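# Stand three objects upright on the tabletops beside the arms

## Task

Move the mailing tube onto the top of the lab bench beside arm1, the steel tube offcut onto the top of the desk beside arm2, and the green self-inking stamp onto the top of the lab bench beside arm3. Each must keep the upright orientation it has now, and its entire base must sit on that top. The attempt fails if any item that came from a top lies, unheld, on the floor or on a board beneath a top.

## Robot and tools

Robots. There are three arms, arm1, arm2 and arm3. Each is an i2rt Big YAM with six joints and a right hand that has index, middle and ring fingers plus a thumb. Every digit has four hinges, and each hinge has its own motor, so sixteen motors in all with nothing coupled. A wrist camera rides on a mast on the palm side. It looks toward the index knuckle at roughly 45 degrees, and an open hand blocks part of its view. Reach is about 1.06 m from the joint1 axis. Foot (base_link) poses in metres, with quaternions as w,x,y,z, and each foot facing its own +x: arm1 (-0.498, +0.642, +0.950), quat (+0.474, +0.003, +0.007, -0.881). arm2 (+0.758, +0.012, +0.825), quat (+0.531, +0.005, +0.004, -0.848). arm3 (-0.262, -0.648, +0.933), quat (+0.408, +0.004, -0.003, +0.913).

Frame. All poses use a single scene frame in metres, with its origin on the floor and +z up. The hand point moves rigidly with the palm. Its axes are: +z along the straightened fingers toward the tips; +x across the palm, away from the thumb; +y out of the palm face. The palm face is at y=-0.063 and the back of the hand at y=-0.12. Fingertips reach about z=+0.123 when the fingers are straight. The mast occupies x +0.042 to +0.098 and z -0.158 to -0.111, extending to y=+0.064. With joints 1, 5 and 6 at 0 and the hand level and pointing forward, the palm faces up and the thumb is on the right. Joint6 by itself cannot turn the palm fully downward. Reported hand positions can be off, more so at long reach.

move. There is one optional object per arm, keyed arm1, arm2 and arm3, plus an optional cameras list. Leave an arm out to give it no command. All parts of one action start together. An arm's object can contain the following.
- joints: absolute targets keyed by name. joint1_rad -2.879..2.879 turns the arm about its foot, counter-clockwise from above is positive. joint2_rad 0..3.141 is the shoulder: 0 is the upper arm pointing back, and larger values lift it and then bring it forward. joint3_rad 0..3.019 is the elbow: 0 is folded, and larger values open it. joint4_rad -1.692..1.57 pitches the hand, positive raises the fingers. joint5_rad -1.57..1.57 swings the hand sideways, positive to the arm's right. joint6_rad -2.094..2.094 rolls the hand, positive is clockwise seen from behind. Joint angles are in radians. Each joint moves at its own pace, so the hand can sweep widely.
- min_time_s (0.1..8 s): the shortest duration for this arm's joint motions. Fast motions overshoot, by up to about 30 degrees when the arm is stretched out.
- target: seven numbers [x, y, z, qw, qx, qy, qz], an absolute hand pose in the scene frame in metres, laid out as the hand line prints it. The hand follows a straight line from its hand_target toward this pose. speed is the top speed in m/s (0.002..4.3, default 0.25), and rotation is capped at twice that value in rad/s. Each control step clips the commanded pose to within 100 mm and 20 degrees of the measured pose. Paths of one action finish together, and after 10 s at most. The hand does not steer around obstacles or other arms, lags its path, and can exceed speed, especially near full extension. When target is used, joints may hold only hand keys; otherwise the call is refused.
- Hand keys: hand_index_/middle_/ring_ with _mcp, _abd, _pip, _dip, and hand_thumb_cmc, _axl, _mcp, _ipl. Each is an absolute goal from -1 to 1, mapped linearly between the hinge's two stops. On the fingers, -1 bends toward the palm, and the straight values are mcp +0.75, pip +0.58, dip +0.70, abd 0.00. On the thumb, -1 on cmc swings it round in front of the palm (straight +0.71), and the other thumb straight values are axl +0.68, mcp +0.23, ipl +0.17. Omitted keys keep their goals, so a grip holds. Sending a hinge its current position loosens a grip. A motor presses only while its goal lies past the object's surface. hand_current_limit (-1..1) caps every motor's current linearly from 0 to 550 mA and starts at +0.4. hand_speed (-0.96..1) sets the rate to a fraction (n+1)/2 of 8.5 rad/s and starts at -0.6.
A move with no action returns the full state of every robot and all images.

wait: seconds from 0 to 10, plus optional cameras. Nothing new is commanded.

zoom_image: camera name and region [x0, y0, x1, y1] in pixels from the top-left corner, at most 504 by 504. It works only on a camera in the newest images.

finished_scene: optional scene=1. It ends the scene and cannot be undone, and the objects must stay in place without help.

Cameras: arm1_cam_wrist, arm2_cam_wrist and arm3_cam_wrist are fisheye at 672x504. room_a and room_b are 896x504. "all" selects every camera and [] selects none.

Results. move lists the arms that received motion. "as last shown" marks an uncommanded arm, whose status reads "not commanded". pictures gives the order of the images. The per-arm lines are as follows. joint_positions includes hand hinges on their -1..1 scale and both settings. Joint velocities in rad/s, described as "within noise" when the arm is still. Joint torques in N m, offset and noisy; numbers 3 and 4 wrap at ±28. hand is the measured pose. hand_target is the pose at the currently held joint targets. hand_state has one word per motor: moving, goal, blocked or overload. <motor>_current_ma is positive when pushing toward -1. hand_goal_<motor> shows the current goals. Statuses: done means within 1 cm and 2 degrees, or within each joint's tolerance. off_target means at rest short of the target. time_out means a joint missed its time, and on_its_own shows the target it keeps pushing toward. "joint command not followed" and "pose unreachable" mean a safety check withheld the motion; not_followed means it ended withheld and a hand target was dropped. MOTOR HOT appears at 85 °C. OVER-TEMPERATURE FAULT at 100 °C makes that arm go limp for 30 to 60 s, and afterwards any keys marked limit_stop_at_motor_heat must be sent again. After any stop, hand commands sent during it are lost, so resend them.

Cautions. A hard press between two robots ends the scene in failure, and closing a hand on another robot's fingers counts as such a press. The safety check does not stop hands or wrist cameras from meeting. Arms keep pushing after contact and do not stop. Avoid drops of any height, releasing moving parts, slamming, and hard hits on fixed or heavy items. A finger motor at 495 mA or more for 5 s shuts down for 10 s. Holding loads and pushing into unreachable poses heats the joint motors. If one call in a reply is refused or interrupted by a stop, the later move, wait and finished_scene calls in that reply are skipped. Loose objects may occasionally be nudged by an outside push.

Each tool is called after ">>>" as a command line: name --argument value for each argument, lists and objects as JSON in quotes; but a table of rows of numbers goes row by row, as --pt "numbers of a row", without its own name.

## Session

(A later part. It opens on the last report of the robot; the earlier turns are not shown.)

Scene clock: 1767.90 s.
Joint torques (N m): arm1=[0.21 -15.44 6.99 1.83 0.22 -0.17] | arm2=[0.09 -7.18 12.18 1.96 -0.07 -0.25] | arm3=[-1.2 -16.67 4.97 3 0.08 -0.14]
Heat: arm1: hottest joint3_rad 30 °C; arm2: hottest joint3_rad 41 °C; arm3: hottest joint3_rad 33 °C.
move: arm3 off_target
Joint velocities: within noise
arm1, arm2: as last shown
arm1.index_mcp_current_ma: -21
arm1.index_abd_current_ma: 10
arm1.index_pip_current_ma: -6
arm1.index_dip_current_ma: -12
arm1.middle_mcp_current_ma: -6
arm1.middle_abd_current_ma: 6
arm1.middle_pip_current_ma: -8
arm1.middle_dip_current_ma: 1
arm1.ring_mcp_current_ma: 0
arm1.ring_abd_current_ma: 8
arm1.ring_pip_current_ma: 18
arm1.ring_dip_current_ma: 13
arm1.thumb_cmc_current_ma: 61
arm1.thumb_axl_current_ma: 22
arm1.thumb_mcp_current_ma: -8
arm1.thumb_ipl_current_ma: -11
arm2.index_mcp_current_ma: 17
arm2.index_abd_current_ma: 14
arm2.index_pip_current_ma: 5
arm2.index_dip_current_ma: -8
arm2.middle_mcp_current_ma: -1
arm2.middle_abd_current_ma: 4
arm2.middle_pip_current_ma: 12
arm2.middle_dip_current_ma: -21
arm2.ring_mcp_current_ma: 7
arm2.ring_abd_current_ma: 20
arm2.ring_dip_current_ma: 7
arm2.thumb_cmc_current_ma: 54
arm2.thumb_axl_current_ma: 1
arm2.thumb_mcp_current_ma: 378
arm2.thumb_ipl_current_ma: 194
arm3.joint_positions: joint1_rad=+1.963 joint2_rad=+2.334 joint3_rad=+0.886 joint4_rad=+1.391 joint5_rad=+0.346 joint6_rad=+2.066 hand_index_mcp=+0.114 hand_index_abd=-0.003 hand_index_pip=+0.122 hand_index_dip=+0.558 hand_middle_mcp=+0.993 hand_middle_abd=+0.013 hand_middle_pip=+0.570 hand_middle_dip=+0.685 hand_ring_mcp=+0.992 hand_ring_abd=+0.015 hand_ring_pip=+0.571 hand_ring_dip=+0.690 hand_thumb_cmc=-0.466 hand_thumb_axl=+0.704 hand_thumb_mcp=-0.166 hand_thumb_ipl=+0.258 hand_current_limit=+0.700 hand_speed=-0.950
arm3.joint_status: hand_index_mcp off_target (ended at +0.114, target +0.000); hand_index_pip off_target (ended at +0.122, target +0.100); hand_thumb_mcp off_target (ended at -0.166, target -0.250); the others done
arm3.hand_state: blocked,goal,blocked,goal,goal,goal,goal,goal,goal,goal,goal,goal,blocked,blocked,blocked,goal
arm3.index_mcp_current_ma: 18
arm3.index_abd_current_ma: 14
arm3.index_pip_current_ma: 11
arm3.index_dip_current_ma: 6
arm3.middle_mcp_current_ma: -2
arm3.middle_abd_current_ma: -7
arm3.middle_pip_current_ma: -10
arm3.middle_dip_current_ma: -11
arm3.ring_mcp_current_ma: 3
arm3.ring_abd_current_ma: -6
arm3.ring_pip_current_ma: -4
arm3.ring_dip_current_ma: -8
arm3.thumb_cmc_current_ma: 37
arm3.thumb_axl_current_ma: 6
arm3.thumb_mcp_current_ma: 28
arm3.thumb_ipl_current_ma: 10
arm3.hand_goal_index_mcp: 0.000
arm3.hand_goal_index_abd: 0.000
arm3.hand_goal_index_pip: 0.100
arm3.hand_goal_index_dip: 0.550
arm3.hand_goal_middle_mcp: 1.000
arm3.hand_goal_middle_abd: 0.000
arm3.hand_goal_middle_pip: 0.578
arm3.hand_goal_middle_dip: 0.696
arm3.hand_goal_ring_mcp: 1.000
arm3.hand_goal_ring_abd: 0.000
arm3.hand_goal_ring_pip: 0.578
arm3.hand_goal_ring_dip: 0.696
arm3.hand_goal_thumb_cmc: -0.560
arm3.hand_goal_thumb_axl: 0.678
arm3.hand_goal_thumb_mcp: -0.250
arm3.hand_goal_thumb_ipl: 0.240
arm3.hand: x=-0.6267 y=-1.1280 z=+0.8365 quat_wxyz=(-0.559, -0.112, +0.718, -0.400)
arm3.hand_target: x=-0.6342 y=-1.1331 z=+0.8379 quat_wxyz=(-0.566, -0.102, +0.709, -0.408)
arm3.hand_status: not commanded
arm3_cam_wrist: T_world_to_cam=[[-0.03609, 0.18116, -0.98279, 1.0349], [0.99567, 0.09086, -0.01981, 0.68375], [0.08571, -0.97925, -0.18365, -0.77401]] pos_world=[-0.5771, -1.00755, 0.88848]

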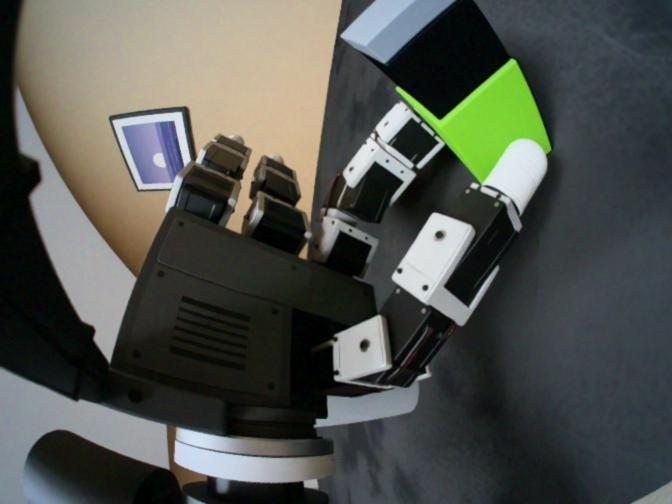

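>>> move --arm3 '{"joints": {"hand_index_mcp": 0.06, "hand_thumb_mcp": -0.20, "hand_index_pip": 0.12, "hand_thumb_ipl": 0.25}}' --cameras '["arm3_cam_wrist"]'

Scene clock: 1769.90 s.
Joint torques (N m): arm1=[0.21 -15.44 6.98 1.84 0.22 -0.17] | arm2=[-0.26 -7.41 12.18 1.94 -0.03 -0.27] | arm3=[-1.44 -16.79 4.97 2.95 0.09 -0.14]
Heat: arm1: hottest joint3_rad 30 °C; arm2: hottest joint3_rad 41 °C; arm3: hottest joint3_rad 33 °C.
move: arm3 off_target
Joint velocities: within noise
arm1, arm2: as last shown
arm1.index_mcp_current_ma: -7
arm1.index_abd_current_ma: 15
arm1.index_pip_current_ma: 1
arm1.index_dip_current_ma: -13
arm1.middle_mcp_current_ma: -10
arm1.middle_abd_current_ma: 17
arm1.middle_pip_current_ma: 0
arm1.middle_dip_current_ma: 0
arm1.ring_mcp_current_ma: 5
arm1.ring_abd_current_ma: 15
arm1.ring_pip_current_ma: 20
arm1.ring_dip_current_ma: 10
arm1.thumb_cmc_current_ma: 72
arm1.thumb_axl_current_ma: 26
arm1.thumb_mcp_current_ma: -5
arm1.thumb_ipl_current_ma: -22
arm2.index_mcp_current_ma: 6
arm2.index_abd_current_ma: 6
arm2.index_pip_current_ma: -5
arm2.index_dip_current_ma: -9
arm2.middle_mcp_current_ma: -6
arm2.middle_abd_current_ma: 13
arm2.middle_pip_current_ma: 8
arm2.middle_dip_current_ma: -6
arm2.ring_abd_current_ma: 10
arm2.ring_pip_current_ma: 0
arm2.ring_dip_current_ma: 13
arm2.thumb_cmc_current_ma: 56
arm2.thumb_axl_current_ma: -7
arm2.thumb_mcp_current_ma: 377
arm2.thumb_ipl_current_ma: 199
arm3.joint_positions: joint1_rad=+1.963 joint2_rad=+2.334 joint3_rad=+0.886 joint4_rad=+1.391 joint5_rad=+0.346 joint6_rad=+2.066 hand_index_mcp=+0.111 hand_index_abd=+0.005 hand_index_pip=+0.129 hand_index_dip=+0.558 hand_middle_mcp=+0.993 hand_middle_abd=+0.013 hand_middle_pip=+0.570 hand_middle_dip=+0.685 hand_ring_mcp=+0.992 hand_ring_abd=+0.015 hand_ring_pip=+0.571 hand_ring_dip=+0.690 hand_thumb_cmc=-0.467 hand_thumb_axl=+0.704 hand_thumb_mcp=-0.166 hand_thumb_ipl=+0.259 hand_current_limit=+0.700 hand_speed=-0.950
arm3.joint_status: hand_index_mcp off_target (ended at +0.111, target +0.060); hand_thumb_mcp off_target (ended at -0.166, target -0.200); the others done
arm3.hand_state: blocked,goal,goal,goal,goal,goal,goal,goal,goal,goal,goal,goal,blocked,blocked,blocked,goal
arm3.index_mcp_current_ma: 9
arm3.index_abd_current_ma: 10
arm3.index_pip_current_ma: -6
arm3.index_dip_current_ma: -5
arm3.middle_mcp_current_ma: -2
arm3.middle_abd_current_ma: -17
arm3.middle_pip_current_ma: -1
arm3.middle_dip_current_ma: 2
arm3.ring_mcp_current_ma: 17
arm3.ring_abd_current_ma: -12
arm3.ring_pip_current_ma: -8
arm3.ring_dip_current_ma: -4
arm3.thumb_cmc_current_ma: 26
arm3.thumb_axl_current_ma: 5
arm3.thumb_mcp_current_ma: 13
arm3.thumb_ipl_current_ma: 4
arm3.hand_goal_index_mcp: 0.060
arm3.hand_goal_index_abd: 0.000
arm3.hand_goal_index_pip: 0.120
arm3.hand_goal_index_dip: 0.550
arm3.hand_goal_middle_mcp: 1.000
arm3.hand_goal_middle_abd: 0.000
arm3.hand_goal_middle_pip: 0.578
arm3.hand_goal_middle_dip: 0.696
arm3.hand_goal_ring_mcp: 1.000
arm3.hand_goal_ring_abd: 0.000
arm3.hand_goal_ring_pip: 0.578
arm3.hand_goal_ring_dip: 0.696
arm3.hand_goal_thumb_cmc: -0.560
arm3.hand_goal_thumb_axl: 0.678
arm3.hand_goal_thumb_mcp: -0.200
arm3.hand_goal_thumb_ipl: 0.250
arm3.hand: x=-0.6267 y=-1.1279 z=+0.8363 quat_wxyz=(-0.559, -0.112, +0.718, -0.399)
arm3.hand_target: x=-0.6342 y=-1.1331 z=+0.8379 quat_wxyz=(-0.566, -0.102, +0.709, -0.408)
arm3.hand_status: not commanded
arm3_cam_wrist: T_world_to_cam=[[-0.03592, 0.18148, -0.98274, 1.03506], [0.99567, 0.09084, -0.01961, 0.68354], [0.08571, -0.97919, -0.18396, -0.77361]] pos_world=[-0.5771, -1.00745, 0.88828]

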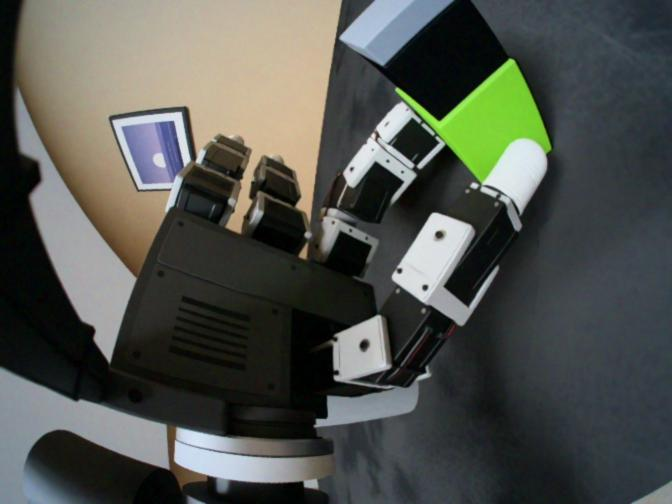

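>>> move --arm3 '{"joints": {"hand_index_mcp": 0.12, "hand_thumb_mcp": -0.16, "hand_index_pip": 0.14, "hand_thumb_ipl": 0.26}}' --cameras '["arm3_cam_wrist"]'

Scene clock: 1772.10 s.
Joint torques (N m): arm1=[0.21 -15.44 6.99 1.83 0.22 -0.17] | arm2=[0.03 -7.41 12.22 1.96 -0.05 -0.26] | arm3=[-1.38 -16.62 4.94 2.95 0.08 -0.14]
Heat: arm1: hottest joint3_rad 30 °C; arm2: hottest joint3_rad 41 °C; arm3: hottest joint3_rad 33 °C.
move: arm3 done
Joint velocities: within noise
arm1, arm2: as last shown
arm1.index_mcp_current_ma: -5
arm1.index_abd_current_ma: 7
arm1.middle_mcp_current_ma: -5
arm1.middle_abd_current_ma: 18
arm1.middle_pip_current_ma: 6
arm1.middle_dip_current_ma: -1
arm1.ring_mcp_current_ma: 14
arm1.ring_abd_current_ma: 12
arm1.ring_pip_current_ma: 16
arm1.ring_dip_current_ma: 9
arm1.thumb_cmc_current_ma: 65
arm1.thumb_axl_current_ma: 22
arm1.thumb_mcp_current_ma: -1
arm1.thumb_ipl_current_ma: -9
arm2.index_mcp_current_ma: 11
arm2.index_abd_current_ma: 12
arm2.index_pip_current_ma: -4
arm2.index_dip_current_ma: -8
arm2.middle_mcp_current_ma: -13
arm2.middle_abd_current_ma: 10
arm2.middle_dip_current_ma: -13
arm2.ring_mcp_current_ma: 11
arm2.ring_abd_current_ma: 5
arm2.ring_pip_current_ma: 4
arm2.ring_dip_current_ma: 10
arm2.thumb_cmc_current_ma: 50
arm2.thumb_axl_current_ma: -6
arm2.thumb_mcp_current_ma: 372
arm2.thumb_ipl_current_ma: 197
arm3.joint_positions: joint1_rad=+1.963 joint2_rad=+2.335 joint3_rad=+0.886 joint4_rad=+1.391 joint5_rad=+0.346 joint6_rad=+2.066 hand_index_mcp=+0.109 hand_index_abd=+0.005 hand_index_pip=+0.133 hand_index_dip=+0.558 hand_middle_mcp=+0.993 hand_middle_abd=+0.013 hand_middle_pip=+0.570 hand_middle_dip=+0.685 hand_ring_mcp=+0.992 hand_ring_abd=+0.015 hand_ring_pip=+0.571 hand_ring_dip=+0.690 hand_thumb_cmc=-0.483 hand_thumb_axl=+0.704 hand_thumb_mcp=-0.166 hand_thumb_ipl=+0.260 hand_current_limit=+0.700 hand_speed=-0.950
arm3.joint_status: all done
arm3.hand_state: goal,goal,goal,goal,goal,goal,goal,goal,goal,goal,goal,goal,blocked,blocked,goal,goal
arm3.index_mcp_current_ma: 5
arm3.index_abd_current_ma: 7
arm3.index_pip_current_ma: 5
arm3.index_dip_current_ma: -15
arm3.middle_mcp_current_ma: -1
arm3.middle_abd_current_ma: -12
arm3.middle_pip_current_ma: -9
arm3.middle_dip_current_ma: -8
arm3.ring_mcp_current_ma: 6
arm3.ring_abd_current_ma: -2
arm3.ring_pip_current_ma: 4
arm3.ring_dip_current_ma: -6
arm3.thumb_cmc_current_ma: 15
arm3.thumb_axl_current_ma: -11
arm3.thumb_mcp_current_ma: -1
arm3.thumb_ipl_current_ma: -5
arm3.hand_goal_index_mcp: 0.120
arm3.hand_goal_index_abd: 0.000
arm3.hand_goal_index_pip: 0.140
arm3.hand_goal_index_dip: 0.550
arm3.hand_goal_middle_mcp: 1.000
arm3.hand_goal_middle_abd: 0.000
arm3.hand_goal_middle_pip: 0.578
arm3.hand_goal_middle_dip: 0.696
arm3.hand_goal_ring_mcp: 1.000
arm3.hand_goal_ring_abd: 0.000
arm3.hand_goal_ring_pip: 0.578
arm3.hand_goal_ring_dip: 0.696
arm3.hand_goal_thumb_cmc: -0.560
arm3.hand_goal_thumb_axl: 0.678
arm3.hand_goal_thumb_mcp: -0.160
arm3.hand_goal_thumb_ipl: 0.260
arm3.hand: x=-0.6268 y=-1.1276 z=+0.8358 quat_wxyz=(-0.559, -0.112, +0.718, -0.399)
arm3.hand_target: x=-0.6344 y=-1.1329 z=+0.8378 quat_wxyz=(-0.566, -0.102, +0.709, -0.408)
arm3.hand_status: not commanded
arm3_cam_wrist: T_world_to_cam=[[-0.03552, 0.18213, -0.98263, 1.03551], [0.99571, 0.09048, -0.01922, 0.68293], [0.08541, -0.9791, -0.18456, -0.77301]] pos_world=[-0.5772, -1.00725, 0.88799]

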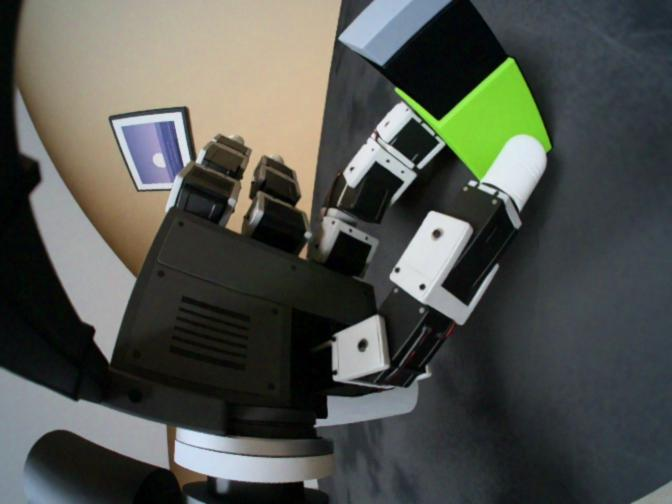

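>>> move --arm3 '{"joints": {"hand_index_mcp": 0.18, "hand_thumb_mcp": -0.12}}' --cameras '["arm3_cam_wrist"]'

Scene clock: 1774.13 s.
Joint torques (N m): arm1=[0.21 -15.38 6.99 1.84 0.21 -0.17] | arm2=[-0.15 -7.24 12.19 2.04 -0.04 -0.25] | arm3=[-1.32 -16.97 4.94 3 0.1 -0.14]
Heat: arm1: hottest joint3_rad 30 °C; arm2: hottest joint3_rad 41 °C; arm3: hottest joint3_rad 33 °C.
move: arm3 off_target
Joint velocities: within noise
arm1: as last shown
arm1.index_mcp_current_ma: -10
arm1.index_abd_current_ma: 10
arm1.index_pip_current_ma: 6
arm1.index_dip_current_ma: -9
arm1.middle_mcp_current_ma: -2
arm1.middle_abd_current_ma: 23
arm1.middle_pip_current_ma: -5
arm1.middle_dip_current_ma: 1
arm1.ring_mcp_current_ma: 7
arm1.ring_abd_current_ma: 13
arm1.ring_pip_current_ma: 7
arm1.ring_dip_current_ma: 14
arm1.thumb_cmc_current_ma: 60
arm1.thumb_axl_current_ma: 15
arm1.thumb_mcp_current_ma: 12
arm1.thumb_ipl_current_ma: -8
arm2.joint_positions: joint1_rad=-0.899 joint2_rad=+1.072 joint3_rad=+0.534 joint4_rad=+0.489 joint5_rad=+0.051 joint6_rad=+1.564 hand_index_mcp=+0.623 hand_index_abd=+0.013 hand_index_pip=-0.848 hand_index_dip=+0.691 hand_middle_mcp=+0.896 hand_middle_abd=+0.007 hand_middle_pip=-0.951 hand_middle_dip=-0.508 hand_ring_mcp=+0.758 hand_ring_abd=+0.008 hand_ring_pip=-0.947 hand_ring_dip=-0.498 hand_thumb_cmc=-0.393 hand_thumb_axl=+0.682 hand_thumb_mcp=-0.247 hand_thumb_ipl=-0.362 hand_current_limit=+0.400 hand_speed=-0.600
arm2.joint_status: not commanded
arm2.hand_state: goal,goal,goal,goal,overload,goal,goal,goal,goal,goal,goal,goal,blocked,goal,blocked,blocked
arm2.index_mcp_current_ma: 6
arm2.index_abd_current_ma: 9
arm2.index_pip_current_ma: 3
arm2.index_dip_current_ma: -7
arm2.middle_mcp_current_ma: -1
arm2.middle_abd_current_ma: 11
arm2.middle_pip_current_ma: 5
arm2.middle_dip_current_ma: -12
arm2.ring_mcp_current_ma: 10
arm2.ring_abd_current_ma: 18
arm2.ring_pip_current_ma: 8
arm2.ring_dip_current_ma: 11
arm2.thumb_cmc_current_ma: 50
arm2.thumb_axl_current_ma: -2
arm2.thumb_mcp_current_ma: 379
arm2.thumb_ipl_current_ma: 182
arm2.hand_goal_index_mcp: 0.620
arm2.hand_goal_index_abd: 0.000
arm2.hand_goal_index_pip: -0.850
arm2.hand_goal_index_dip: 0.696
arm2.hand_goal_middle_mcp: 0.754
arm2.hand_goal_middle_abd: 0.000
arm2.hand_goal_middle_pip: -0.950
arm2.hand_goal_middle_dip: -0.500
arm2.hand_goal_ring_mcp: 0.754
arm2.hand_goal_ring_abd: 0.000
arm2.hand_goal_ring_pip: -0.950
arm2.hand_goal_ring_dip: -0.500
arm2.hand_goal_thumb_cmc: -0.430
arm2.hand_goal_thumb_axl: 0.678
arm2.hand_goal_thumb_mcp: -0.500
arm2.hand_goal_thumb_ipl: -0.450
arm2.hand: x=+0.2769 y=-0.0015 z=+1.0885 quat_wxyz=(+0.685, +0.068, -0.723, +0.051)
arm2.hand_target: x=+0.2674 y=-0.0034 z=+1.1157 quat_wxyz=(+0.701, +0.068, -0.708, +0.052)
arm2.hand_status: not commanded
arm3.joint_positions: joint1_rad=+1.962 joint2_rad=+2.336 joint3_rad=+0.886 joint4_rad=+1.391 joint5_rad=+0.346 joint6_rad=+2.066 hand_index_mcp=+0.144 hand_index_abd=+0.005 hand_index_pip=+0.132 hand_index_dip=+0.558 hand_middle_mcp=+0.993 hand_middle_abd=+0.013 hand_middle_pip=+0.570 hand_middle_dip=+0.685 hand_ring_mcp=+0.992 hand_ring_abd=+0.015 hand_ring_pip=+0.571 hand_ring_dip=+0.690 hand_thumb_cmc=-0.485 hand_thumb_axl=+0.704 hand_thumb_mcp=-0.127 hand_thumb_ipl=+0.260 hand_current_limit=+0.700 hand_speed=-0.950
arm3.joint_status: hand_index_mcp off_target (ended at +0.144, target +0.180); the others done
arm3.hand_state: blocked,goal,goal,goal,goal,goal,goal,goal,goal,goal,goal,goal,blocked,blocked,goal,goal
arm3.index_mcp_current_ma: -11
arm3.index_abd_current_ma: 0
arm3.index_pip_current_ma: 0
arm3.index_dip_current_ma: -4
arm3.middle_mcp_current_ma: -11
arm3.middle_abd_current_ma: 3
arm3.middle_pip_current_ma: -8
arm3.middle_dip_current_ma: 2
arm3.ring_mcp_current_ma: 7
arm3.ring_abd_current_ma: -11
arm3.ring_pip_current_ma: -9
arm3.ring_dip_current_ma: -15
arm3.thumb_cmc_current_ma: 28
arm3.thumb_axl_current_ma: 24
arm3.thumb_mcp_current_ma: 17
arm3.thumb_ipl_current_ma: 11
arm3.hand_goal_index_mcp: 0.180
arm3.hand_goal_index_abd: 0.000
arm3.hand_goal_index_pip: 0.140
arm3.hand_goal_index_dip: 0.550
arm3.hand_goal_middle_mcp: 1.000
arm3.hand_goal_middle_abd: 0.000
arm3.hand_goal_middle_pip: 0.578
arm3.hand_goal_middle_dip: 0.696
arm3.hand_goal_ring_mcp: 1.000
arm3.hand_goal_ring_abd: 0.000
arm3.hand_goal_ring_pip: 0.578
arm3.hand_goal_ring_dip: 0.696
arm3.hand_goal_thumb_cmc: -0.560
arm3.hand_goal_thumb_axl: 0.678
arm3.hand_goal_thumb_mcp: -0.120
arm3.hand_goal_thumb_ipl: 0.260
arm3.hand: x=-0.6270 y=-1.1271 z=+0.8352 quat_wxyz=(-0.559, -0.111, +0.719, -0.399)
arm3.hand_target: x=-0.6343 y=-1.1330 z=+0.8379 quat_wxyz=(-0.566, -0.102, +0.709, -0.408)
arm3.hand_status: not commanded
arm3_cam_wrist: T_world_to_cam=[[-0.03488, 0.1832, -0.98246, 1.03621], [0.99579, 0.08979, -0.01861, 0.68187], [0.0848, -0.97897, -0.18556, -0.77193]] pos_world=[-0.5774, -1.00675, 0.88749]

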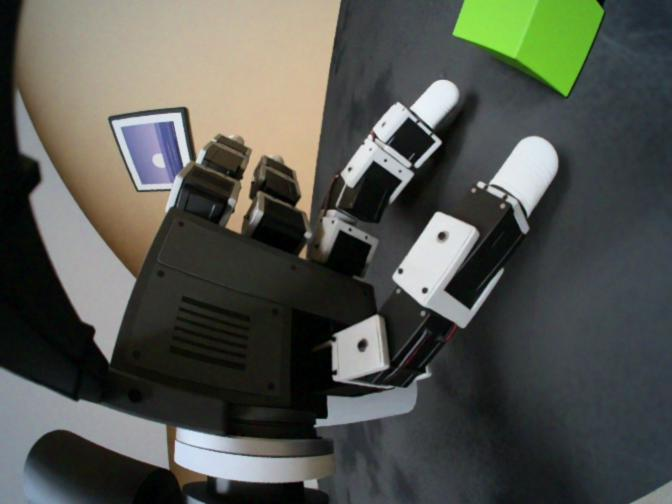

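>>> move --arm3 '{"target": [-0.60, -1.10, 0.95, -0.657, -0.278, 0.644, -0.275], "speed": 0.15}' --cameras '["arm3_cam_wrist", "room_b"]'

Scene clock: 1779.83 s.
Joint torques (N m): arm1=[0.21 -15.44 6.99 1.81 0.22 -0.17] | arm2=[-0.03 -7 12.18 1.95 -0.06 -0.25] | arm3=[-0.62 -18.61 2.4 3.08 0.23 -0.31]
Heat: arm1: hottest joint3_rad 30 °C; arm2: hottest joint3_rad 41 °C; arm3: hottest joint3_rad 33 °C.
move: arm3 off_target
Joint velocities: within noise
arm1, arm2: as last shown
arm1.index_mcp_current_ma: -15
arm1.index_abd_current_ma: 13
arm1.index_pip_current_ma: 5
arm1.index_dip_current_ma: -6
arm1.middle_mcp_current_ma: -13
arm1.middle_abd_current_ma: 16
arm1.middle_pip_current_ma: -3
arm1.middle_dip_current_ma: -8
arm1.ring_mcp_current_ma: 20
arm1.ring_abd_current_ma: 10
arm1.ring_pip_current_ma: 18
arm1.ring_dip_current_ma: -2
arm1.thumb_cmc_current_ma: 62
arm1.thumb_axl_current_ma: 24
arm1.thumb_mcp_current_ma: -9
arm1.thumb_ipl_current_ma: -22
arm2.index_mcp_current_ma: 12
arm2.index_abd_current_ma: 11
arm2.index_pip_current_ma: 1
arm2.index_dip_current_ma: -9
arm2.middle_mcp_current_ma: 9
arm2.middle_abd_current_ma: 4
arm2.middle_pip_current_ma: 10
arm2.middle_dip_current_ma: 2
arm2.ring_mcp_current_ma: 1
arm2.ring_pip_current_ma: 14
arm2.thumb_cmc_current_ma: 44
arm2.thumb_axl_current_ma: -8
arm2.thumb_ipl_current_ma: 185
arm3.joint_positions: joint1_rad=+2.022 joint2_rad=+2.163 joint3_rad=+0.731 joint4_rad=+1.406 joint5_rad=+0.381 joint6_rad=+1.575 hand_index_mcp=+0.173 hand_index_abd=+0.006 hand_index_pip=+0.132 hand_index_dip=+0.558 hand_middle_mcp=+0.993 hand_middle_abd=+0.013 hand_middle_pip=+0.570 hand_middle_dip=+0.685 hand_ring_mcp=+0.992 hand_ring_abd=+0.015 hand_ring_pip=+0.571 hand_ring_dip=+0.690 hand_thumb_cmc=-0.485 hand_thumb_axl=+0.704 hand_thumb_mcp=-0.127 hand_thumb_ipl=+0.260 hand_current_limit=+0.700 hand_speed=-0.950
arm3.joint_status: not commanded
arm3.hand_state: goal,goal,goal,goal,goal,goal,goal,goal,goal,goal,goal,goal,blocked,blocked,goal,goal
arm3.index_mcp_current_ma: -21
arm3.index_abd_current_ma: 4
arm3.index_pip_current_ma: 1
arm3.index_dip_current_ma: -11
arm3.middle_mcp_current_ma: -9
arm3.middle_abd_current_ma: -6
arm3.middle_pip_current_ma: -9
arm3.middle_dip_current_ma: -8
arm3.ring_mcp_current_ma: -2
arm3.ring_abd_current_ma: -11
arm3.ring_pip_current_ma: -4
arm3.ring_dip_current_ma: -14
arm3.thumb_cmc_current_ma: 14
arm3.thumb_axl_current_ma: 17
arm3.thumb_mcp_current_ma: 10
arm3.thumb_ipl_current_ma: -3
arm3.hand_goal_index_mcp: 0.180
arm3.hand_goal_index_abd: 0.000
arm3.hand_goal_index_pip: 0.140
arm3.hand_goal_index_dip: 0.550
arm3.hand_goal_middle_mcp: 1.000
arm3.hand_goal_middle_abd: 0.000
arm3.hand_goal_middle_pip: 0.578
arm3.hand_goal_middle_dip: 0.696
arm3.hand_goal_ring_mcp: 1.000
arm3.hand_goal_ring_abd: 0.000
arm3.hand_goal_ring_pip: 0.578
arm3.hand_goal_ring_dip: 0.696
arm3.hand_goal_thumb_cmc: -0.560
arm3.hand_goal_thumb_axl: 0.678
arm3.hand_goal_thumb_mcp: -0.120
arm3.hand_goal_thumb_ipl: 0.260
arm3.on_its_own: hand_index_mcp moved +0.029 to your old target +0.180
arm3.hand: x=-0.6023 y=-1.0974 z=+0.9311 quat_wxyz=(-0.645, -0.284, +0.658, -0.267)
arm3.hand_target: x=-0.6002 y=-1.1000 z=+0.9496 quat_wxyz=(-0.657, -0.278, +0.644, -0.275)
arm3.hand_status: off_target (0.019 m and 2.5 deg from the pose sent, 0.121 m and 27.7 deg at the start)
arm3_cam_wrist: T_world_to_cam=[[-0.37894, 0.46273, -0.80143, 1.05685], [0.92542, 0.19081, -0.3274, 1.01228], [0.00143, -0.86572, -0.50052, -0.35993]] pos_world=[-0.53579, -0.99379, 0.99825]

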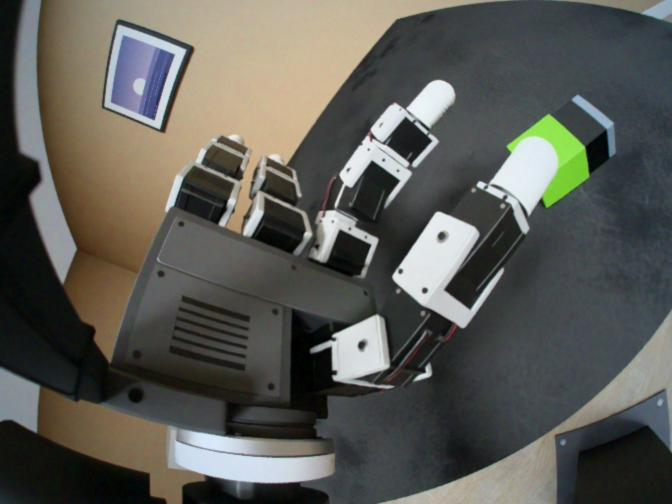

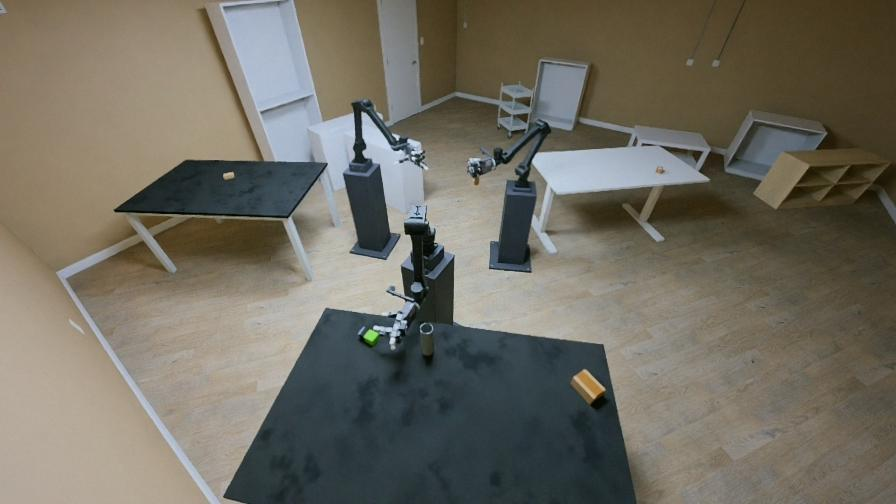

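>>> zoom_image --camera "arm3_cam_wrist" --region '[470, 60, 650, 240]'

>>> zoom_image --camera "room_b" --region '[300, 290, 480, 390]'

Scaled by 2.800 from the camera's image (finer frame: 960x720).

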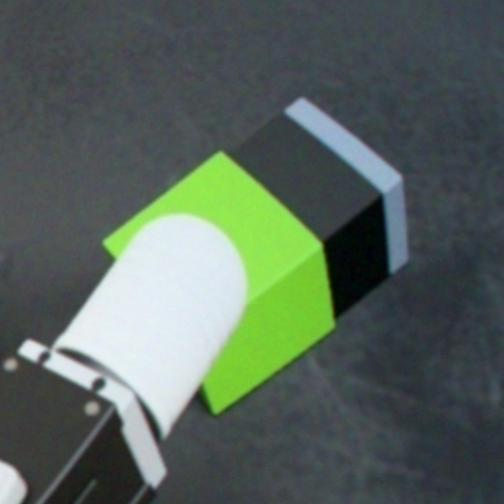

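Scaled by 2.800 from the camera's image (finer frame: 1280x720).

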